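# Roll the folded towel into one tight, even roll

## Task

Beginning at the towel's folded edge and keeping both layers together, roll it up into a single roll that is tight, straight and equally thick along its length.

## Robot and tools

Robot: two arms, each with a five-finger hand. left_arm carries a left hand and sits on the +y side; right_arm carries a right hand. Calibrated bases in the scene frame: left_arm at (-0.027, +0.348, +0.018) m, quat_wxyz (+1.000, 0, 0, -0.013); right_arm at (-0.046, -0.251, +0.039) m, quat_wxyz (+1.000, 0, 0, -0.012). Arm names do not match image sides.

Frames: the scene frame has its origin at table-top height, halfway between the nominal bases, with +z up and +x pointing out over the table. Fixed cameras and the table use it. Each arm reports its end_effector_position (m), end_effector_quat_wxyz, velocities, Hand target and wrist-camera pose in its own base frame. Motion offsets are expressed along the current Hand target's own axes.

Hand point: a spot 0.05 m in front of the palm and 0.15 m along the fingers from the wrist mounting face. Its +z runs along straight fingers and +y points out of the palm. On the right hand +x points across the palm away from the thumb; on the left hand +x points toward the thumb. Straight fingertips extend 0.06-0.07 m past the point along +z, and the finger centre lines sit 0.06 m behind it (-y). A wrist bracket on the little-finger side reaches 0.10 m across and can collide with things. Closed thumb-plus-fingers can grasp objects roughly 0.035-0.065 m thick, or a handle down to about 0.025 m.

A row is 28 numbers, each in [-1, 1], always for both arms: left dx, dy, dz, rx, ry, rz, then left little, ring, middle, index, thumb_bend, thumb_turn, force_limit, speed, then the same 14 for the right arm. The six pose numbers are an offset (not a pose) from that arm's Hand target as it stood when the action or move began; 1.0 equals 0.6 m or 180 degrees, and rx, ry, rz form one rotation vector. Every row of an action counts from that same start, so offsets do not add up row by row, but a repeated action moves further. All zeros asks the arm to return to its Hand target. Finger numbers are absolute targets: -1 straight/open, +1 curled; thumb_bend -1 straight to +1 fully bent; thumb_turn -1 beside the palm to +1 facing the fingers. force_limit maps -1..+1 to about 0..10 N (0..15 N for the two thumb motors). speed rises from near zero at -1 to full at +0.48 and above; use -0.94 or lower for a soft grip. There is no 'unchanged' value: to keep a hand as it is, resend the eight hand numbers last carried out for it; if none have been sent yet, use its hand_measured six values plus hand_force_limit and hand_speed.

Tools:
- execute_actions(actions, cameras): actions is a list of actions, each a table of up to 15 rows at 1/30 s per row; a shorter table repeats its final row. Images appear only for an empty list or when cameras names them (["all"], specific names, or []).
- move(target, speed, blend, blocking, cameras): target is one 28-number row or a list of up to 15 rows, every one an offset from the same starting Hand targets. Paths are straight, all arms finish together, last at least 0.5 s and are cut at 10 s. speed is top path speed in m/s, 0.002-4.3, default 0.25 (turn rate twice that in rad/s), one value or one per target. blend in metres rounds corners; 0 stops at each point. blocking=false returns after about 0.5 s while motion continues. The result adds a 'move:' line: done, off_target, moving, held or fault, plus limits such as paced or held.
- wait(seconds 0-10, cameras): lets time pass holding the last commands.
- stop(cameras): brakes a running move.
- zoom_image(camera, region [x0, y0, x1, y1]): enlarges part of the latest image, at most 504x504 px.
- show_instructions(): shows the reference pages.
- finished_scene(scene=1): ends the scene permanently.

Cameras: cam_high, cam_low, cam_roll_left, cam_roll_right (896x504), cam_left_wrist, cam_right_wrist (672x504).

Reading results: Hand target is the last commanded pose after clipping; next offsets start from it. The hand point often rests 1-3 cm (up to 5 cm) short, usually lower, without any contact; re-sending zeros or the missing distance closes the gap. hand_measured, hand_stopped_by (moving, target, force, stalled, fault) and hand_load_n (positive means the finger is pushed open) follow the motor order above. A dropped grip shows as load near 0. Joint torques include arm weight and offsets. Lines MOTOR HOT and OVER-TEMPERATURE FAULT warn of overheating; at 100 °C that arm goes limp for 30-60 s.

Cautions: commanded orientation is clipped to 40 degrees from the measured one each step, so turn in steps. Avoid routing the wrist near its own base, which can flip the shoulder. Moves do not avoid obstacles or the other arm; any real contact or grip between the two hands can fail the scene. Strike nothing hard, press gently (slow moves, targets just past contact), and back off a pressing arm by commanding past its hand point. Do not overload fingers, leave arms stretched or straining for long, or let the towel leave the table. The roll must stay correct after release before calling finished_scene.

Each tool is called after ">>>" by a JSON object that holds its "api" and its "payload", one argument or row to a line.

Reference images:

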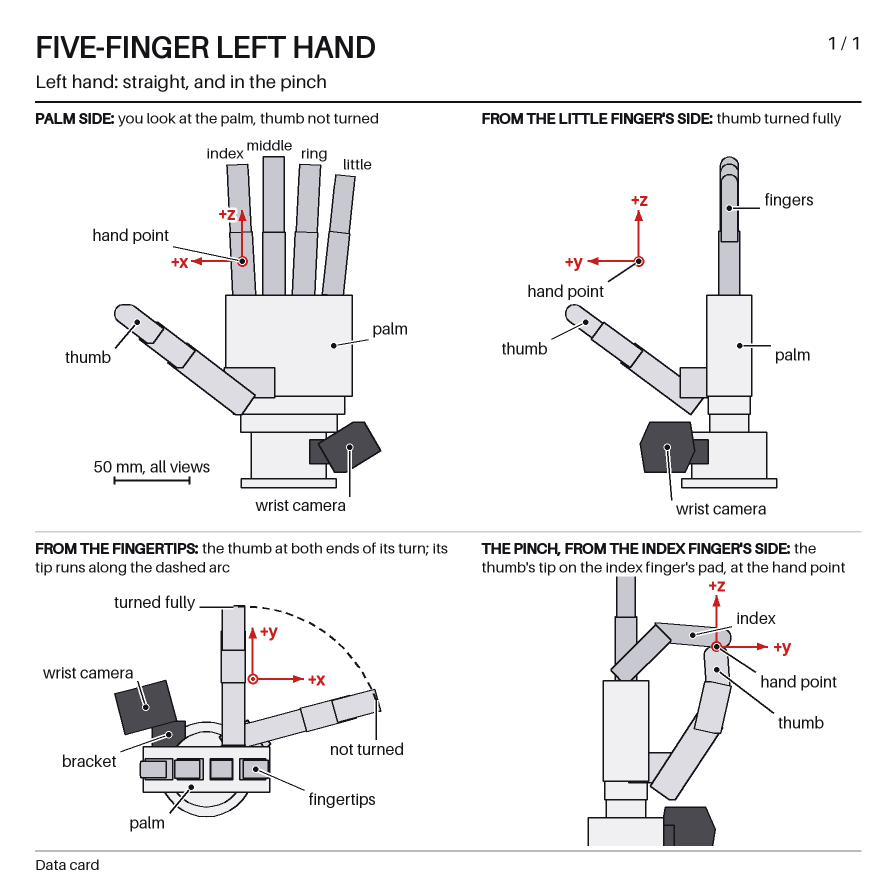

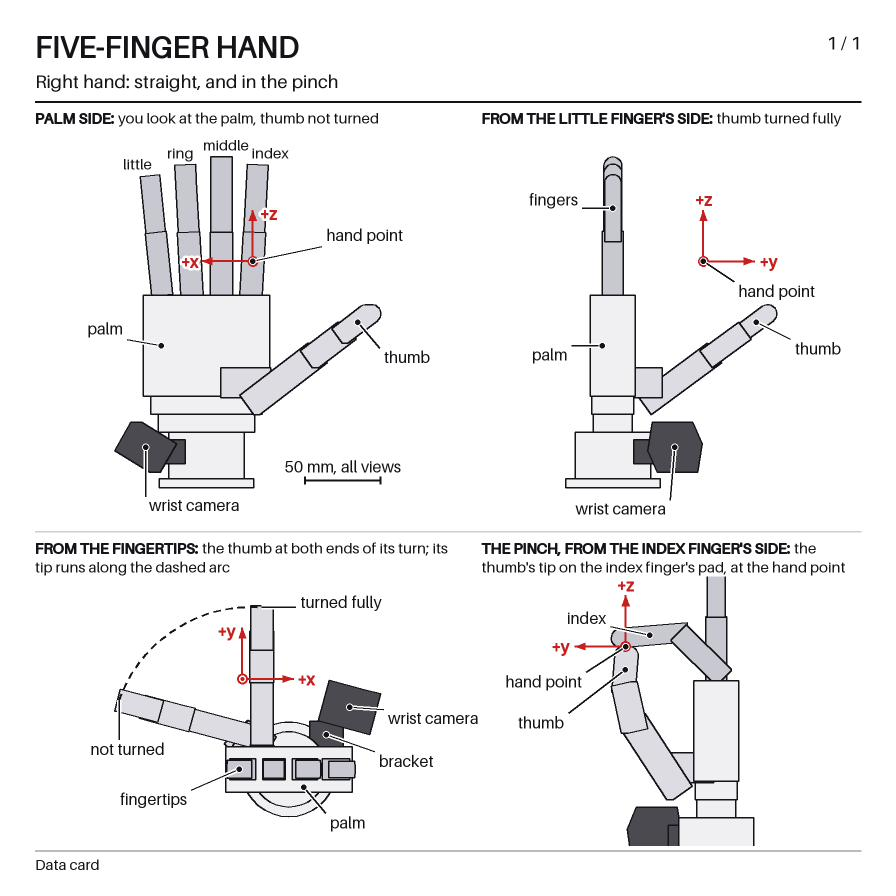

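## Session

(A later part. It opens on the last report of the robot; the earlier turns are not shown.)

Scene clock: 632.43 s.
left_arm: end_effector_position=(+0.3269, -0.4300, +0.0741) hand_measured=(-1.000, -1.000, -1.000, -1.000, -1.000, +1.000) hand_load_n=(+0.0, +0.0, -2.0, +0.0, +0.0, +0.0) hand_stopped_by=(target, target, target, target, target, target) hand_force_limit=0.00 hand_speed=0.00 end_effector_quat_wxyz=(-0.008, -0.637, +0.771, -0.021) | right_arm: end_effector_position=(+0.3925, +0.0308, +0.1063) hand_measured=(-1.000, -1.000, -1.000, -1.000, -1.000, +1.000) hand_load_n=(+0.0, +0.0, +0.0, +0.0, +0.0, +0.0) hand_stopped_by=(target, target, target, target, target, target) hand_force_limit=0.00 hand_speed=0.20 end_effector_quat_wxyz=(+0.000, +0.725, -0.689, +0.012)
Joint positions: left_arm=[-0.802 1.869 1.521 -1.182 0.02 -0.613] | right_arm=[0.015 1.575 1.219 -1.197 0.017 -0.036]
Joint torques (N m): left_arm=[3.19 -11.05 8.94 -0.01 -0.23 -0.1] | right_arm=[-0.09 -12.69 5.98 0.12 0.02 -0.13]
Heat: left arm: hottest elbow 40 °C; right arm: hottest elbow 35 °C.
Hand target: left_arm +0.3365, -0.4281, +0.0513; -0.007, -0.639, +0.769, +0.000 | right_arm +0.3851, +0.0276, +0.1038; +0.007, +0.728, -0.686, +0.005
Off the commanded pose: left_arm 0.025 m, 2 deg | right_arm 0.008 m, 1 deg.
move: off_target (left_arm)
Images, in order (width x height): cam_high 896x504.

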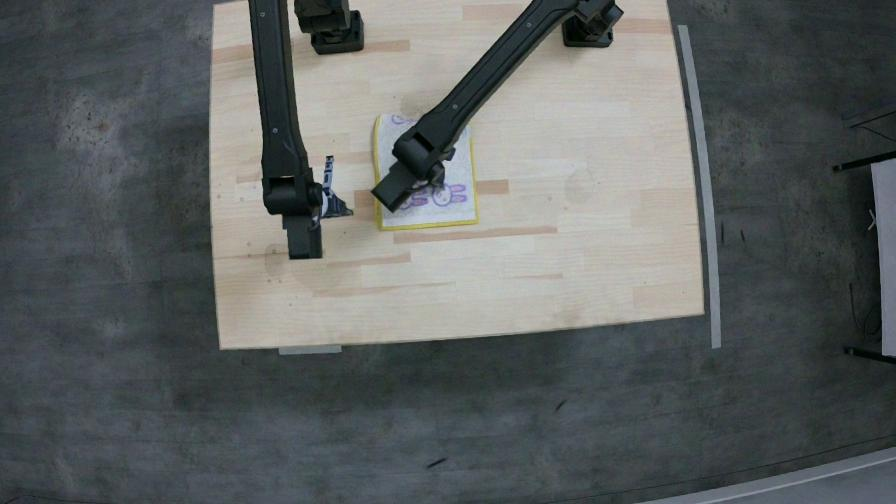

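>>> {"api": "move", "payload": {
  "target": [
    [0,0.01,-0.06,0,0,0,-1,-1,-1,-1,-1,1,0,0,0,0,0,0,0,0,-1,-1,-1,-1,-1,1,0,0.2],
    [-0.15,0.12,-0.15,0,0,-0.0667,-1,-1,-1,-1,-1,1,0,0,0,0,0,0,0,0,-1,-1,-1,-1,-1,1,0,0.2]
  ],
  "speed": [0.15,0.3],
  "blend": 0.01,
  "cameras": ["all"]
}}

>>> {"api": "zoom_image", "payload": {
  "camera": "cam_high",
  "region": [330, 80, 530, 260]
}}

>>> {"api": "zoom_image", "payload": {
  "camera": "cam_roll_left",
  "region": [320, 150, 540, 280]
}}

>>> {"api": "zoom_image", "payload": {
  "camera": "cam_roll_right",
  "region": [320, 190, 580, 290]
}}

Scene clock: 635.27 s.
left_arm: end_effector_position=(+0.2838, -0.3296, +0.1427) hand_measured=(-1.000, -1.000, -1.000, -1.000, -1.000, +1.000) hand_load_n=(+0.0, +0.0, -0.5, +0.0, +0.0, +0.0) hand_stopped_by=(target, target, target, target, target, target) hand_force_limit=0.00 hand_speed=0.00 end_effector_quat_wxyz=(+0.007, +0.710, -0.704, +0.007) | right_arm: end_effector_position=(+0.3925, +0.0308, +0.1063) hand_measured=(-1.000, -1.000, -1.000, -1.000, -1.000, +1.000) hand_load_n=(+0.0, +0.0, +0.0, +0.0, +0.0, +0.0) hand_stopped_by=(target, target, target, target, target, target) hand_force_limit=0.00 hand_speed=0.20 end_effector_quat_wxyz=(+0.000, +0.725, -0.689, +0.012)
Joint positions: left_arm=[-0.707 1.553 1.288 -1.294 0.016 -0.717] | right_arm=[0.015 1.575 1.219 -1.197 0.017 -0.036]
Joint torques (N m): left_arm=[2.55 -11.16 7.19 -0.2 -0.06 -0.26] | right_arm=[-0.09 -13.1 5.87 0.17 0.03 -0.17]
Heat: left arm: hottest elbow 40 °C; right arm: hottest elbow 35 °C.
Hand target: left_arm +0.2832, -0.3256, +0.1411; +0.007, +0.716, -0.698, -0.001 | right_arm +0.3851, +0.0276, +0.1038; +0.007, +0.728, -0.686, +0.005
Off the commanded pose: left_arm 0.004 m, 1 deg | right_arm 0.008 m, 1 deg.
move: done

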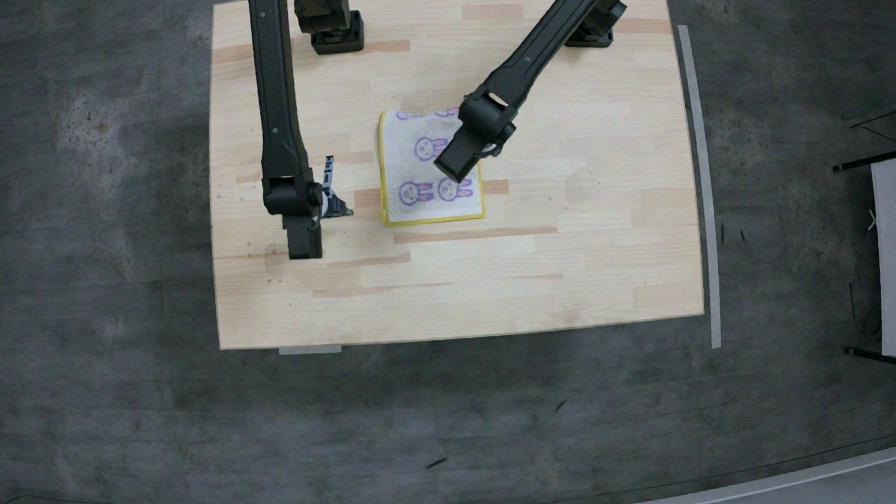

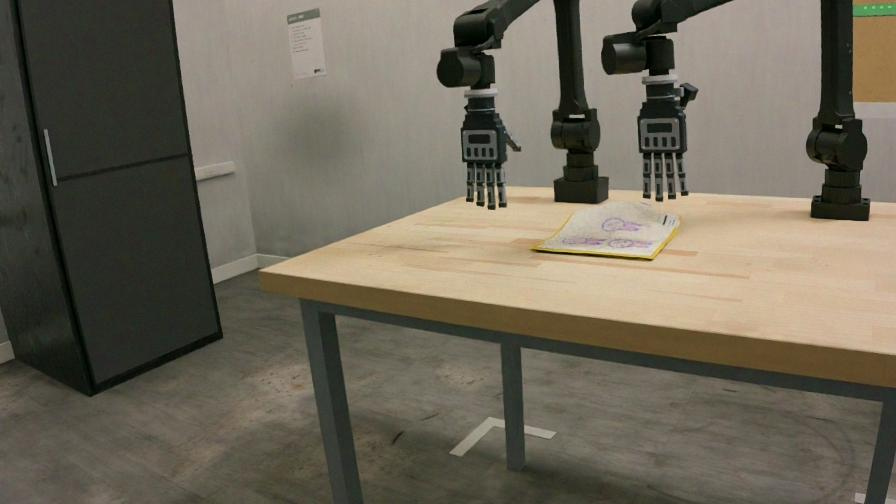

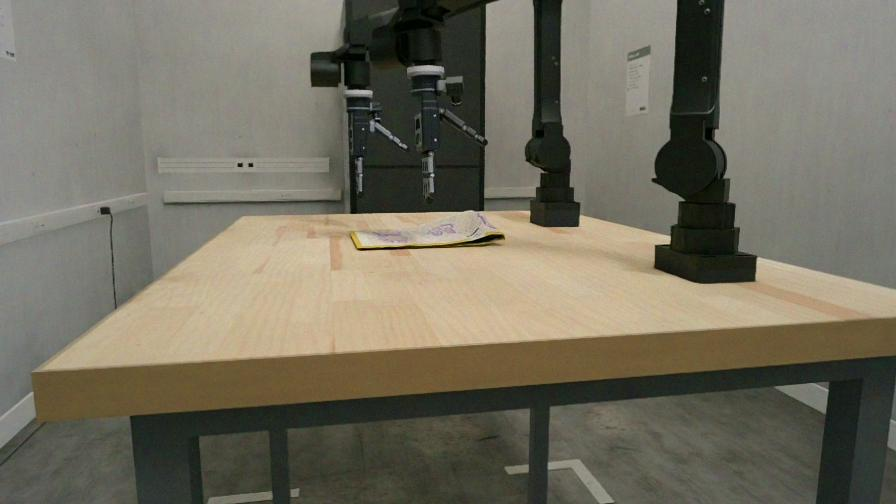

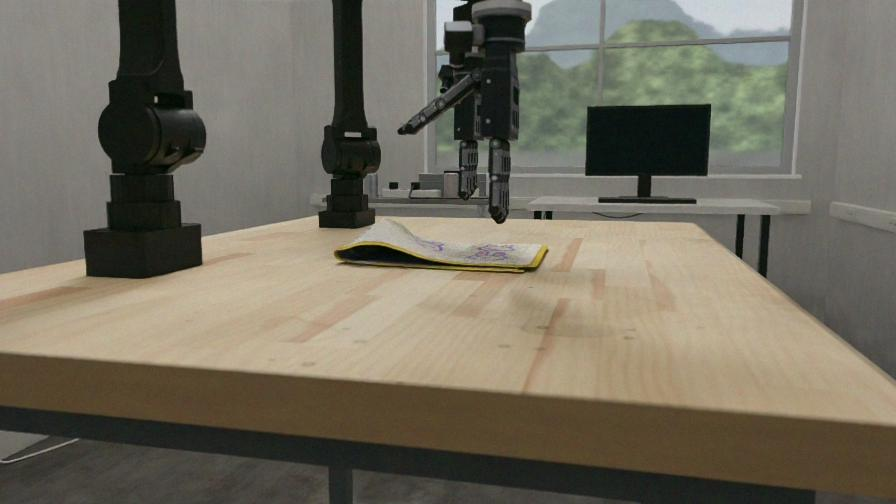

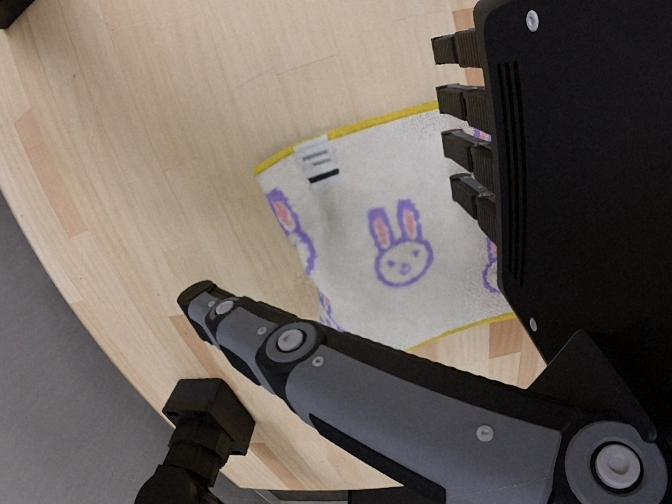

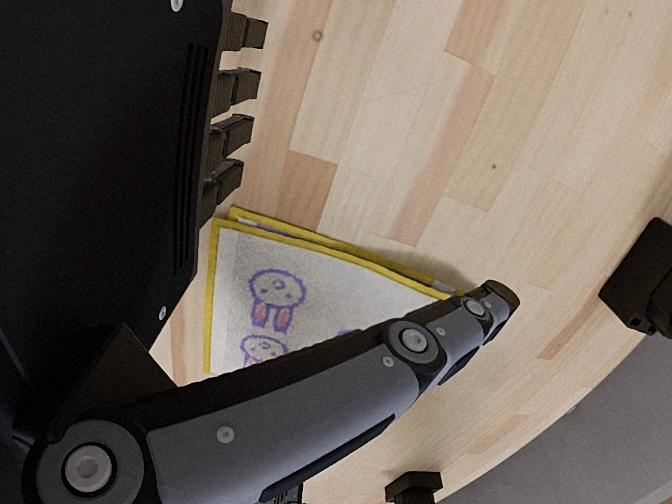

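Scaled by 2.520 from the camera's 896x504 image, which has a finer 1280x720 frame.

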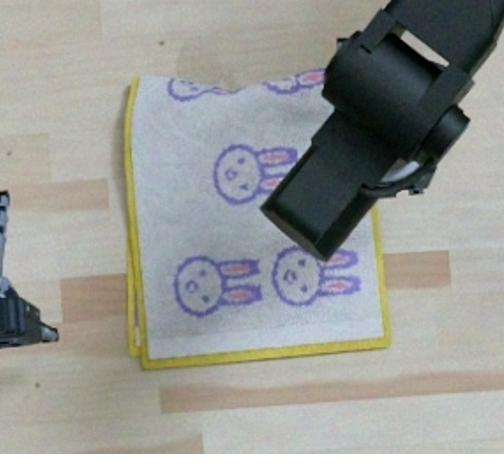

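Scaled by 2.291 from the camera's 896x504 image, which has a finer 1280x720 frame.

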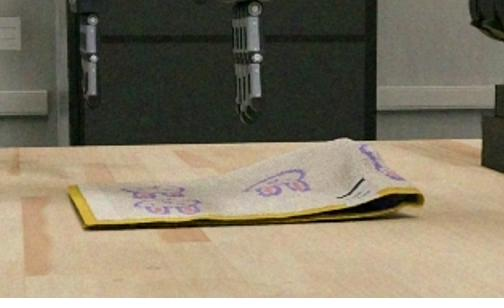

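Scaled by 1.938 from the camera's 896x504 image, which has a finer 1280x720 frame.

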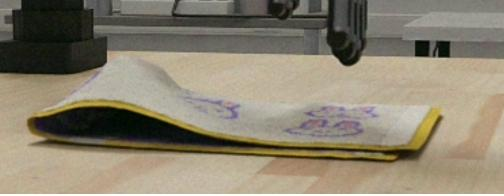

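>>> {"api": "move", "payload": {
  "target": [
    [0,0,0,0,0,0,-1,-1,-1,-1,-1,1,0,0,-0.205,0.28,0,0,0,0,-1,-1,-1,-1,-1,1,0,0.2],
    [0,0,0,0,0,0,-1,-1,-1,-1,-1,1,0,0,-0.205,0.28,0.116,0,0,0,-1,-1,-1,-1,-1,1,0,0.2]
  ],
  "speed": [0.25,0.1],
  "blend": 0.01,
  "cameras": ["cam_high","cam_roll_left","cam_roll_right"]
}}

>>> {"api": "zoom_image", "payload": {
  "camera": "cam_roll_right",
  "region": [320, 190, 580, 290]
}}

>>> {"api": "zoom_image", "payload": {
  "camera": "cam_high",
  "region": [330, 80, 530, 260]
}}

Scene clock: 642.47 s.
left_arm: end_effector_position=(+0.2838, -0.3296, +0.1427) hand_measured=(-1.000, -1.000, -1.000, -1.000, -1.000, +1.000) hand_load_n=(+0.0, +0.0, +0.0, +0.0, +0.0, +0.0) hand_stopped_by=(target, target, target, target, target, target) hand_force_limit=0.00 hand_speed=0.00 end_effector_quat_wxyz=(+0.007, +0.711, -0.704, +0.007) | right_arm: end_effector_position=(+0.2121, +0.1374, +0.0417) hand_measured=(-1.000, -1.000, -1.000, -1.000, -1.000, +1.000) hand_load_n=(+0.0, +0.0, -1.5, +0.0, +0.0, +0.0) hand_stopped_by=(target, target, target, target, target, target) hand_force_limit=0.00 hand_speed=0.20 end_effector_quat_wxyz=(+0.002, +0.730, -0.683, +0.006)
Joint positions: left_arm=[-0.707 1.553 1.288 -1.294 0.016 -0.717] | right_arm=[0.393 1.261 0.705 -1.015 0.012 0.327]
Joint torques (N m): left_arm=[2.67 -11.28 7.21 -0.18 -0.05 -0.23] | right_arm=[1.14 -5.01 5.19 1.4 0.1 0.17]
Heat: left arm: hottest elbow 39 °C; right arm: hottest elbow 35 °C.
Hand target: left_arm +0.2832, -0.3256, +0.1411; +0.007, +0.716, -0.698, -0.001 | right_arm +0.2101, +0.1391, +0.0327; +0.007, +0.728, -0.686, +0.005
Off the commanded pose: left_arm 0.004 m, 1 deg | right_arm 0.010 m, 1 deg.
move: done
Images, in order (width x height): cam_high 896x504, cam_roll_left 896x504, cam_roll_right 896x504.

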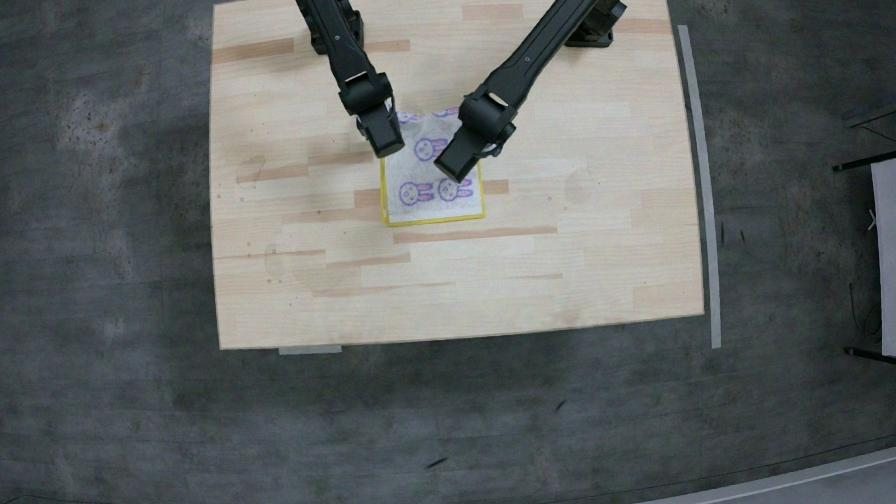

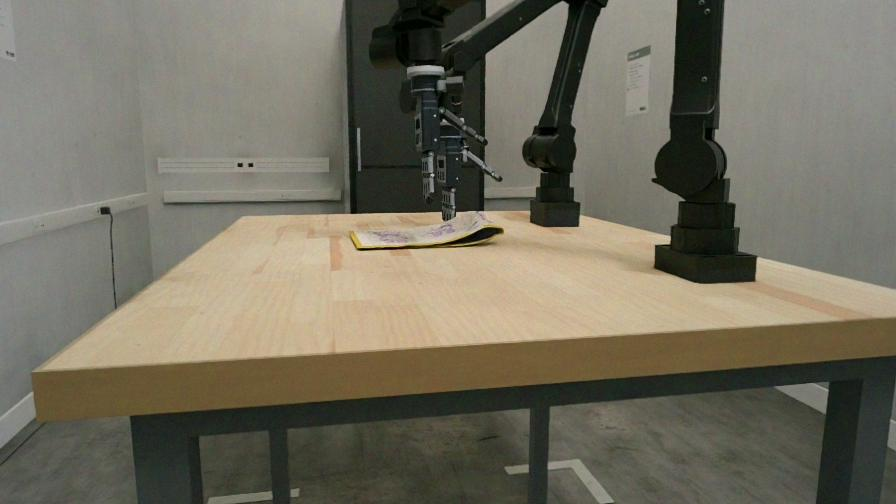

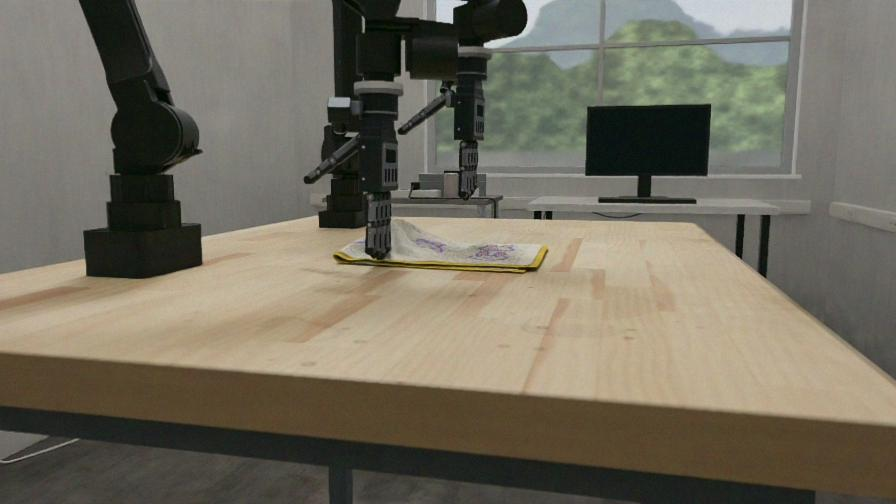

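Scaled by 1.938 from the camera's 896x504 image, which has a finer 1280x720 frame.

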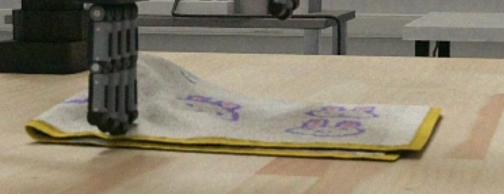

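Scaled by 2.520 from the camera's 896x504 image, which has a finer 1280x720 frame.

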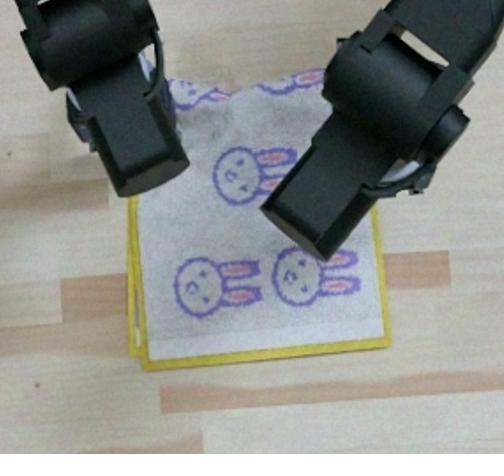

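>>> {"api": "move", "payload": {
  "target": [
    [0,0,0,0,0,0,-1,-1,-1,-1,-1,1,0,0,0,0,-0.116,0,0,0,-1,-1,-1,-1,-1,1,0,0.2]
  ],
  "speed": [0.15],
  "cameras": ["cam_high","cam_roll_left","cam_roll_right"]
}}

>>> {"api": "zoom_image", "payload": {
  "camera": "cam_roll_right",
  "region": [320, 190, 580, 290]
}}

>>> {"api": "zoom_image", "payload": {
  "camera": "cam_roll_left",
  "region": [320, 150, 540, 280]
}}

Scene clock: 645.13 s.
left_arm: end_effector_position=(+0.2838, -0.3296, +0.1427) hand_measured=(-1.000, -1.000, -1.000, -1.000, -1.000, +1.000) hand_load_n=(+0.0, +0.0, +0.0, +0.0, +0.0, +0.0) hand_stopped_by=(target, target, target, target, target, target) hand_force_limit=0.00 hand_speed=0.00 end_effector_quat_wxyz=(+0.007, +0.711, -0.704, +0.007) | right_arm: end_effector_position=(+0.1981, +0.1326, +0.0901) hand_measured=(-1.000, -1.000, -1.000, -1.000, -1.000, +1.000) hand_load_n=(+0.0, +0.0, +0.0, +0.0, +0.0, +0.0) hand_stopped_by=(target, target, target, target, target, target) hand_force_limit=0.00 hand_speed=0.20 end_effector_quat_wxyz=(+0.019, +0.730, -0.684, -0.002)
Joint positions: left_arm=[-0.707 1.553 1.288 -1.294 0.016 -0.717] | right_arm=[0.396 1.176 0.775 -1.205 0.012 0.332]
Joint torques (N m): left_arm=[2.61 -11.34 7.19 -0.17 -0.06 -0.23] | right_arm=[0.97 -5.89 9.21 0.06 0.05 0.16]
Heat: left arm: hottest elbow 39 °C; right arm: hottest elbow 35 °C.
Hand target: left_arm +0.2832, -0.3256, +0.1411; +0.007, +0.716, -0.698, -0.001 | right_arm +0.2101, +0.1403, +0.1022; +0.007, +0.728, -0.686, +0.005
Off the commanded pose: left_arm 0.004 m, 1 deg | right_arm 0.019 m, 2 deg.
move: off_target (right_arm)
Images, in order (width x height): cam_high 896x504, cam_roll_left 896x504, cam_roll_right 896x504.

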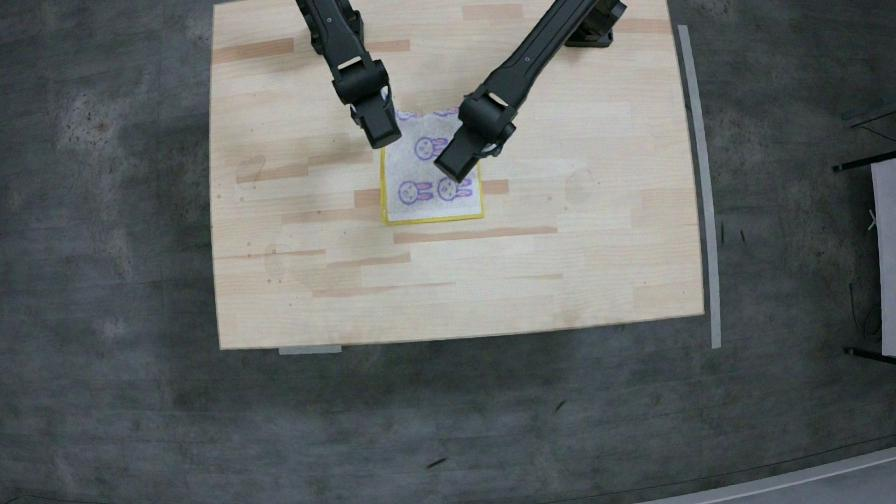

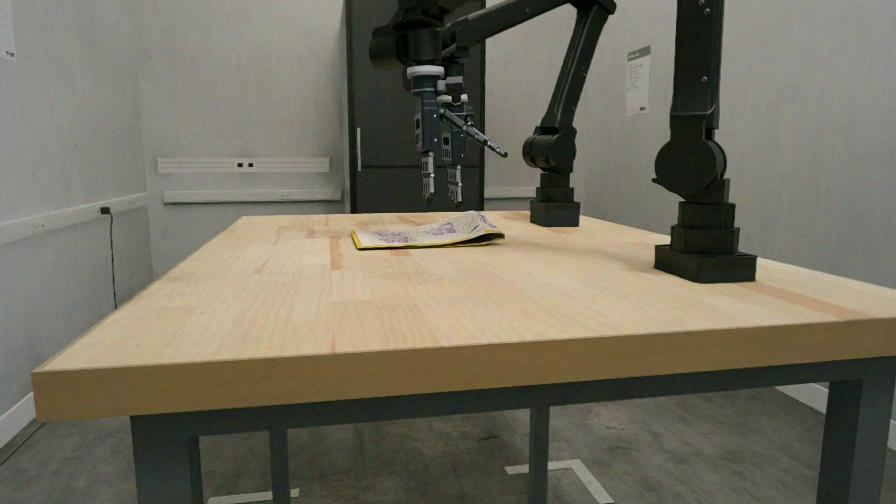

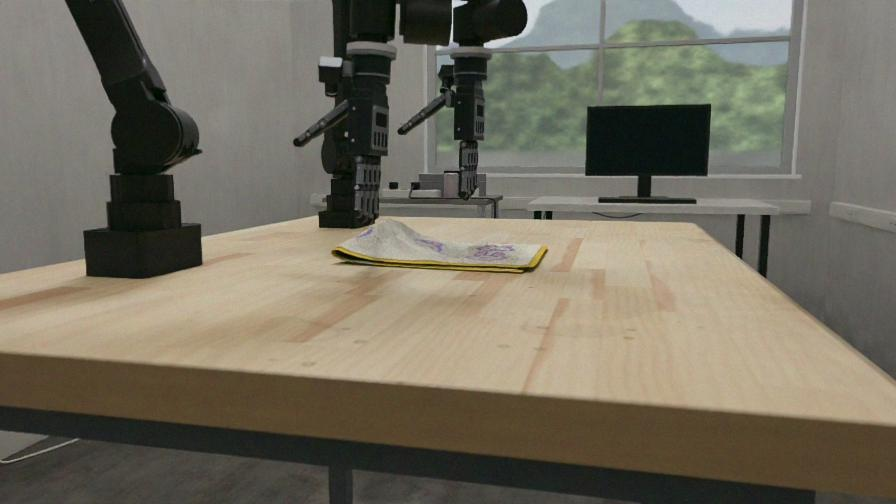

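Scaled by 1.938 from the camera's 896x504 image, which has a finer 1280x720 frame.

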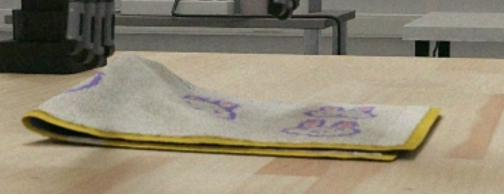

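Scaled by 2.291 from the camera's 896x504 image, which has a finer 1280x720 frame.

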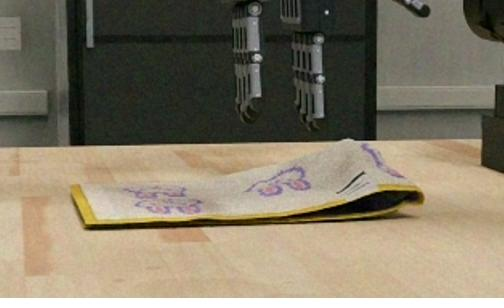

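>>> {"api": "move", "payload": {
  "target": [
    [0.142,0.13,0.03,0,0,0,-1,-1,-1,-1,-1,1,0,0,0.15,0,-0.05,0,0,0,-1,-1,-1,-1,-1,1,0,0.2],
    [0.142,0.13,0.14,0,0,0,-1,-1,-1,-1,-1,1,0,0,0.15,0,-0.05,0,0,0,-1,-1,-1,-1,-1,1,0,0.2]
  ],
  "speed": [0.25,0.1],
  "blend": 0.01,
  "cameras": ["cam_high","cam_roll_left","cam_roll_right"]
}}

>>> {"api": "zoom_image", "payload": {
  "camera": "cam_roll_right",
  "region": [320, 190, 580, 290]
}}

>>> {"api": "zoom_image", "payload": {
  "camera": "cam_roll_left",
  "region": [320, 150, 540, 280]
}}

Scene clock: 648.90 s.
left_arm: end_effector_position=(+0.2074, -0.4137, +0.0743) hand_measured=(-1.000, -1.000, -1.000, -1.000, -1.000, +1.000) hand_load_n=(+0.0, +0.0, -0.5, +0.0, +0.0, +0.0) hand_stopped_by=(target, target, target, target, target, target) hand_force_limit=0.00 hand_speed=0.00 end_effector_quat_wxyz=(+0.010, +0.713, -0.701, +0.009) | right_arm: end_effector_position=(+0.2013, +0.0518, +0.1191) hand_measured=(-1.000, -1.000, -1.000, -1.000, -1.000, +1.000) hand_load_n=(+0.0, +0.0, +0.0, +0.0, -0.5, +0.0) hand_stopped_by=(target, target, target, target, target, target) hand_force_limit=0.00 hand_speed=0.20 end_effector_quat_wxyz=(+0.022, +0.726, -0.687, -0.004)
Joint positions: left_arm=[-0.953 1.637 1.197 -1.11 0.016 -0.971] | right_arm=[0.11 1.097 0.797 -1.309 0.021 0.055]
Joint torques (N m): left_arm=[1.79 -9.99 6.26 0.85 -0.03 -0.23] | right_arm=[-0.09 -5.19 9.8 0.05 -0.11 -0.14]
Heat: left arm: hottest elbow 39 °C; right arm: hottest elbow 36 °C.
Hand target: left_arm +0.2063, -0.4134, +0.0585; +0.007, +0.716, -0.698, -0.001 | right_arm +0.2155, +0.0509, +0.1338; +0.007, +0.728, -0.686, +0.005
Off the commanded pose: left_arm 0.016 m, 1 deg | right_arm 0.020 m, 2 deg.
move: off_target (left_arm, right_arm)
Images, in order (width x height): cam_high 896x504, cam_roll_left 896x504, cam_roll_right 896x504.

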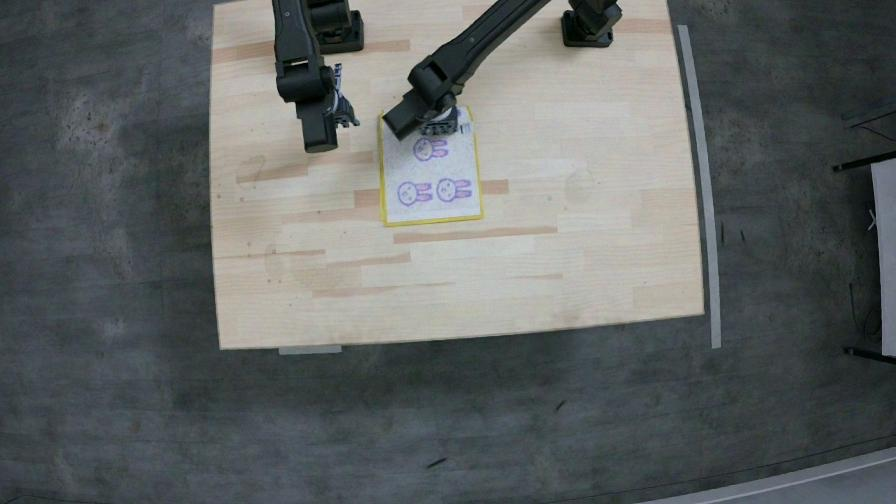

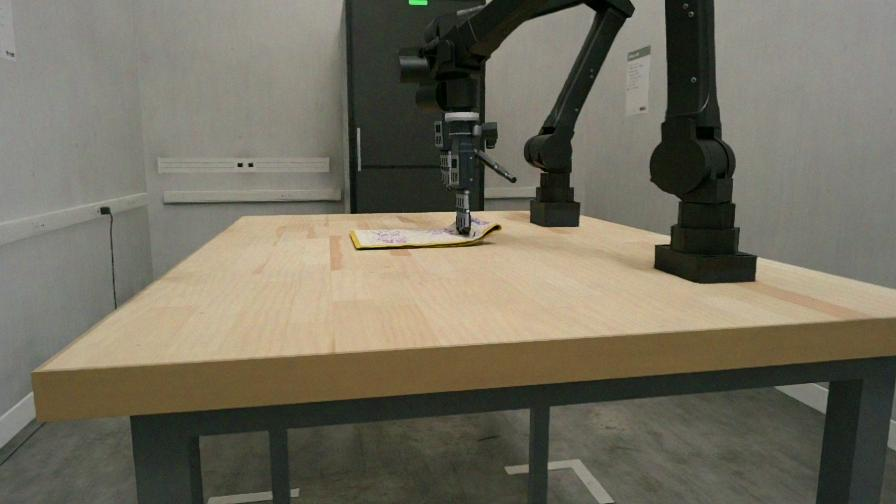

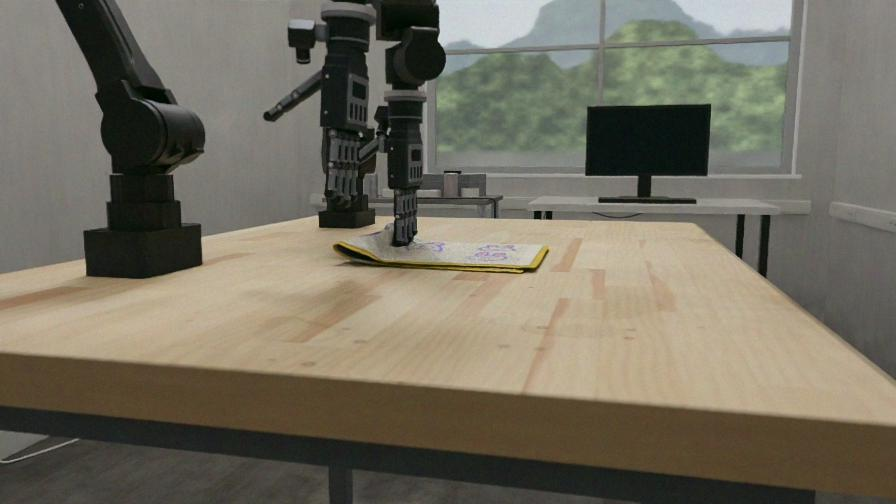

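Scaled by 1.938 from the camera's 896x504 image, which has a finer 1280x720 frame.

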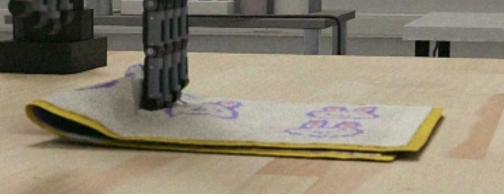

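Scaled by 2.291 from the camera's 896x504 image, which has a finer 1280x720 frame.

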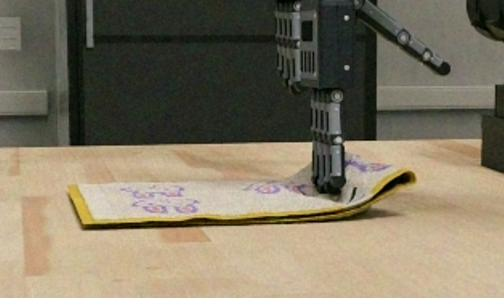

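>>> {"api": "move", "payload": {
  "target": [
    [0,0,-0.12,0,0,0,-1,-1,-1,-1,-1,1,0,0,0,0,0,0,0,0,-1,-1,-1,-1,-1,1,0,0.2],
    [-0.12,0.0,-0.12,0,0,0,-1,-1,-1,-1,-1,1,0,0,0,0,0,0,0,0,-1,-1,-1,-1,-1,1,0,0.2]
  ],
  "speed": [0.15,0.25],
  "blend": 0.01,
  "cameras": ["cam_high","cam_roll_left","cam_roll_right"]
}}

>>> {"api": "zoom_image", "payload": {
  "camera": "cam_roll_right",
  "region": [320, 190, 580, 290]
}}

>>> {"api": "zoom_image", "payload": {
  "camera": "cam_roll_left",
  "region": [320, 150, 540, 280]
}}

>>> {"api": "zoom_image", "payload": {
  "camera": "cam_high",
  "region": [330, 80, 530, 260]
}}

Scene clock: 651.90 s.
left_arm: end_effector_position=(+0.2066, -0.3459, +0.1285) hand_measured=(-1.000, -1.000, -1.000, -1.000, -1.000, +1.000) hand_load_n=(+0.0, +0.0, +0.0, +0.0, -0.5, +0.0) hand_stopped_by=(target, target, target, target, target, target) hand_force_limit=0.00 hand_speed=0.00 end_effector_quat_wxyz=(+0.007, +0.717, -0.697, +0.002) | right_arm: end_effector_position=(+0.2013, +0.0518, +0.1191) hand_measured=(-1.000, -1.000, -1.000, -1.000, -1.000, +1.000) hand_load_n=(+0.0, +0.0, +0.0, +0.5, +0.0, +0.0) hand_stopped_by=(target, target, target, target, target, target) hand_force_limit=0.00 hand_speed=0.20 end_effector_quat_wxyz=(+0.022, +0.726, -0.687, -0.004)
Joint positions: left_arm=[-0.86 1.457 1.141 -1.249 0.014 -0.888] | right_arm=[0.11 1.097 0.797 -1.309 0.021 0.055]
Joint torques (N m): left_arm=[2.61 -10.46 6.97 -0.23 0.05 -0.1] | right_arm=[-0.79 -5.3 9.81 0.16 -0.15 -0.14]
Heat: left arm: hottest elbow 39 °C; right arm: hottest elbow 37 °C.
Hand target: left_arm +0.2054, -0.3408, +0.1300; +0.007, +0.716, -0.698, -0.001 | right_arm +0.2155, +0.0509, +0.1338; +0.007, +0.728, -0.686, +0.005
Off the commanded pose: left_arm 0.005 m, 0 deg | right_arm 0.020 m, 2 deg.
move: off_target (right_arm)
Images, in order (width x height): cam_high 896x504, cam_roll_left 896x504, cam_roll_right 896x504.

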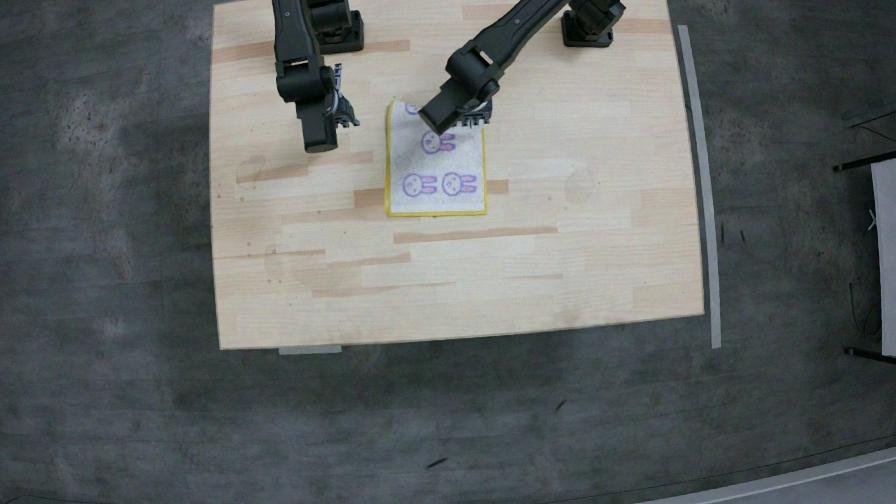

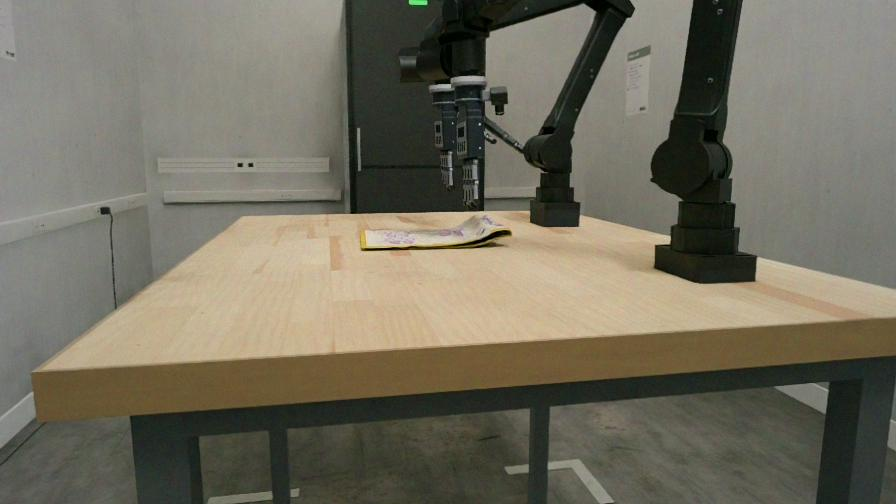

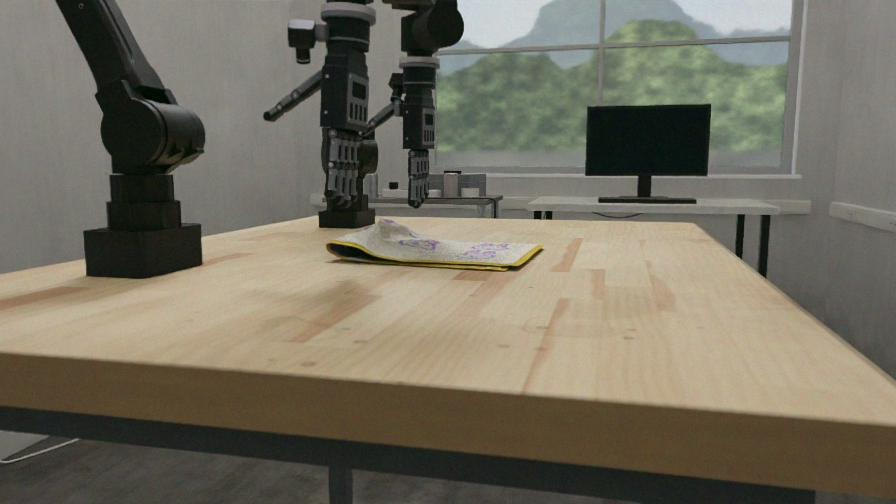

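Scaled by 1.938 from the camera's 896x504 image, which has a finer 1280x720 frame.

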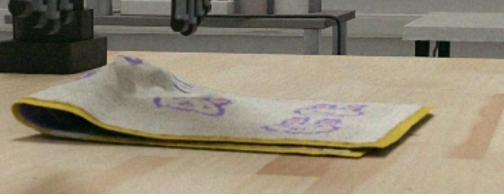

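Scaled by 2.291 from the camera's 896x504 image, which has a finer 1280x720 frame.

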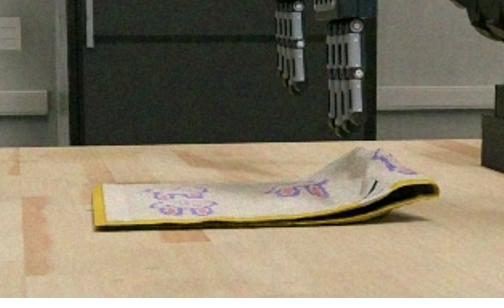

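Scaled by 2.520 from the camera's 896x504 image, which has a finer 1280x720 frame.

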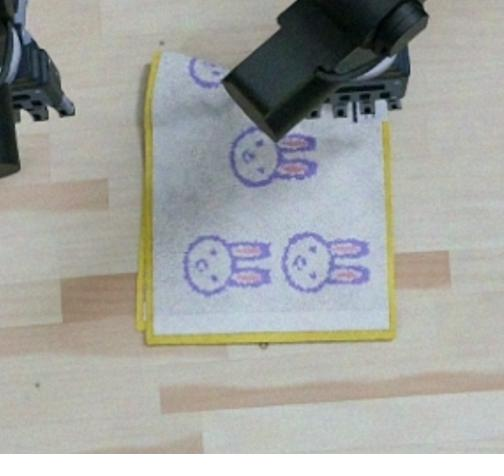

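>>> {"api": "move", "payload": {
  "target": [
    [0.0207,0.0323,0.05,0.378,0,0,-1,-1,-1,-1,-1,1,0,0,-0.1295,0.0375,0.0563,0.378,0.0066,0.0098,-1,-1,-1,-1,-1,1,0,0.2]
  ],
  "speed": [0.25],
  "cameras": ["cam_high","cam_roll_left","cam_roll_right"]
}}

>>> {"api": "zoom_image", "payload": {
  "camera": "cam_roll_right",
  "region": [280, 150, 560, 290]
}}

>>> {"api": "zoom_image", "payload": {
  "camera": "cam_roll_left",
  "region": [340, 130, 580, 270]
}}

Scene clock: 665.23 s.
left_arm: end_effector_position=(+0.1893, -0.3517, +0.1048) hand_measured=(-1.000, -1.000, -1.000, -1.000, -1.000, +1.000) hand_load_n=(+0.0, +0.0, +0.0, +0.0, +0.0, +0.0) hand_stopped_by=(target, target, target, target, target, target) hand_force_limit=0.00 hand_speed=0.00 end_effector_quat_wxyz=(-0.393, +0.601, -0.576, +0.390) | right_arm: end_effector_position=(+0.1903, +0.1272, +0.1037) hand_measured=(-1.000, -1.000, -1.000, -1.000, -1.000, +1.000) hand_load_n=(+0.0, +0.0, -0.5, +0.0, +0.0, +0.0) hand_stopped_by=(target, target, target, target, target, target) hand_force_limit=0.00 hand_speed=0.20 end_effector_quat_wxyz=(-0.398, +0.594, -0.577, +0.395)
Joint positions: left_arm=[-1.47 1.312 0.741 -0.818 -1.168 -1.391] | right_arm=[1.238 0.234 0.243 -0.867 1.059 0.779]
Joint torques (N m): left_arm=[1.32 -6.12 6.74 0.4 -1.12 -0.23] | right_arm=[1.08 3.55 7.41 1.11 0.68 0.18]
Heat: left arm: hottest elbow 39 °C; right arm: hottest elbow 39 °C.
Hand target: left_arm +0.1861, -0.3539, +0.1002; -0.395, +0.597, -0.579, +0.390 | right_arm +0.1883, +0.1266, +0.0986; -0.395, +0.597, -0.575, +0.395
Off the commanded pose: left_arm 0.006 m, 1 deg | right_arm 0.005 m, 1 deg.
move: done
Images, in order (width x height): cam_high 896x504, cam_roll_left 896x504, cam_roll_right 896x504.

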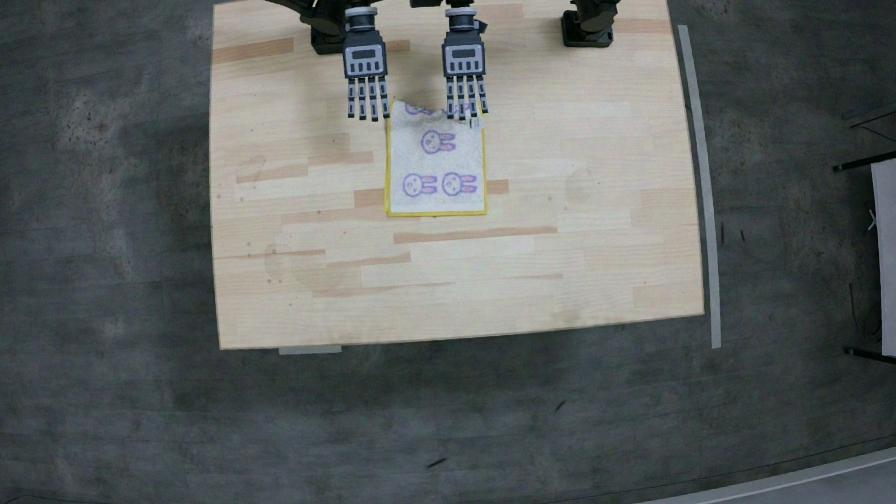

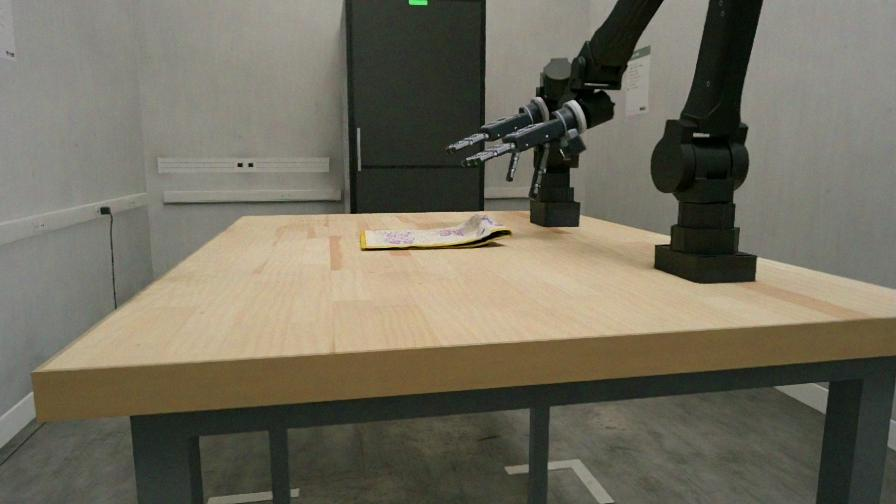

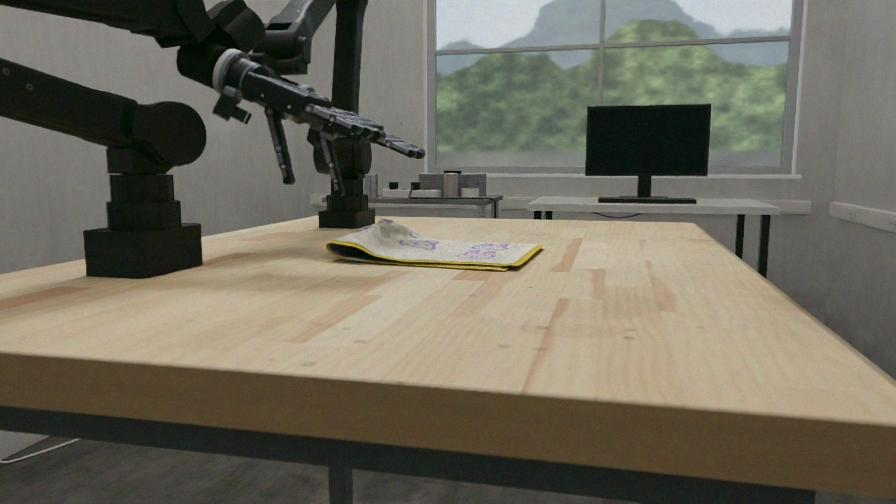

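Scaled by 1.800 from the camera's 896x504 image, which has a finer 1280x720 frame.

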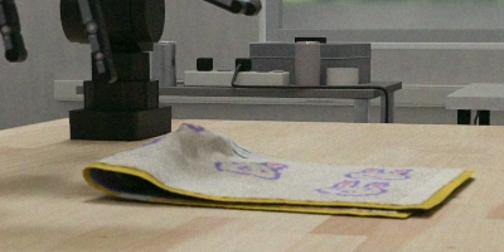

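Scaled by 2.100 from the camera's 896x504 image, which has a finer 1280x720 frame.

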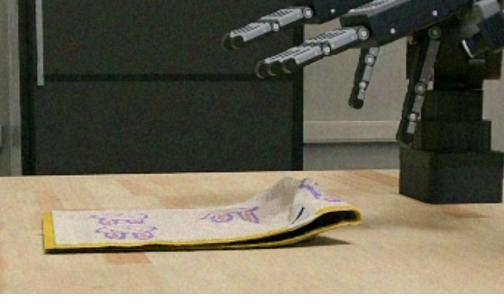

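>>> {"api": "zoom_image", "payload": {
  "camera": "cam_high",
  "region": [320, 0, 520, 230]
}}

Scaled by 2.191 from the camera's 896x504 image, which has a finer 1280x720 frame.

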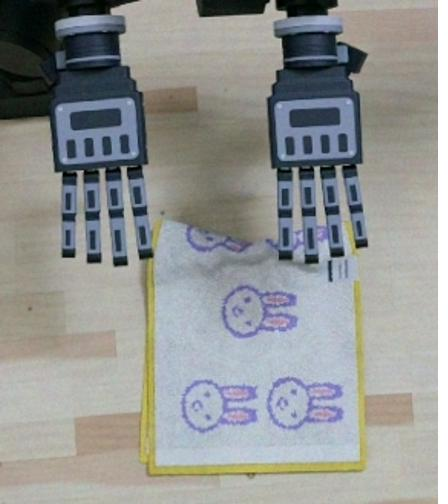

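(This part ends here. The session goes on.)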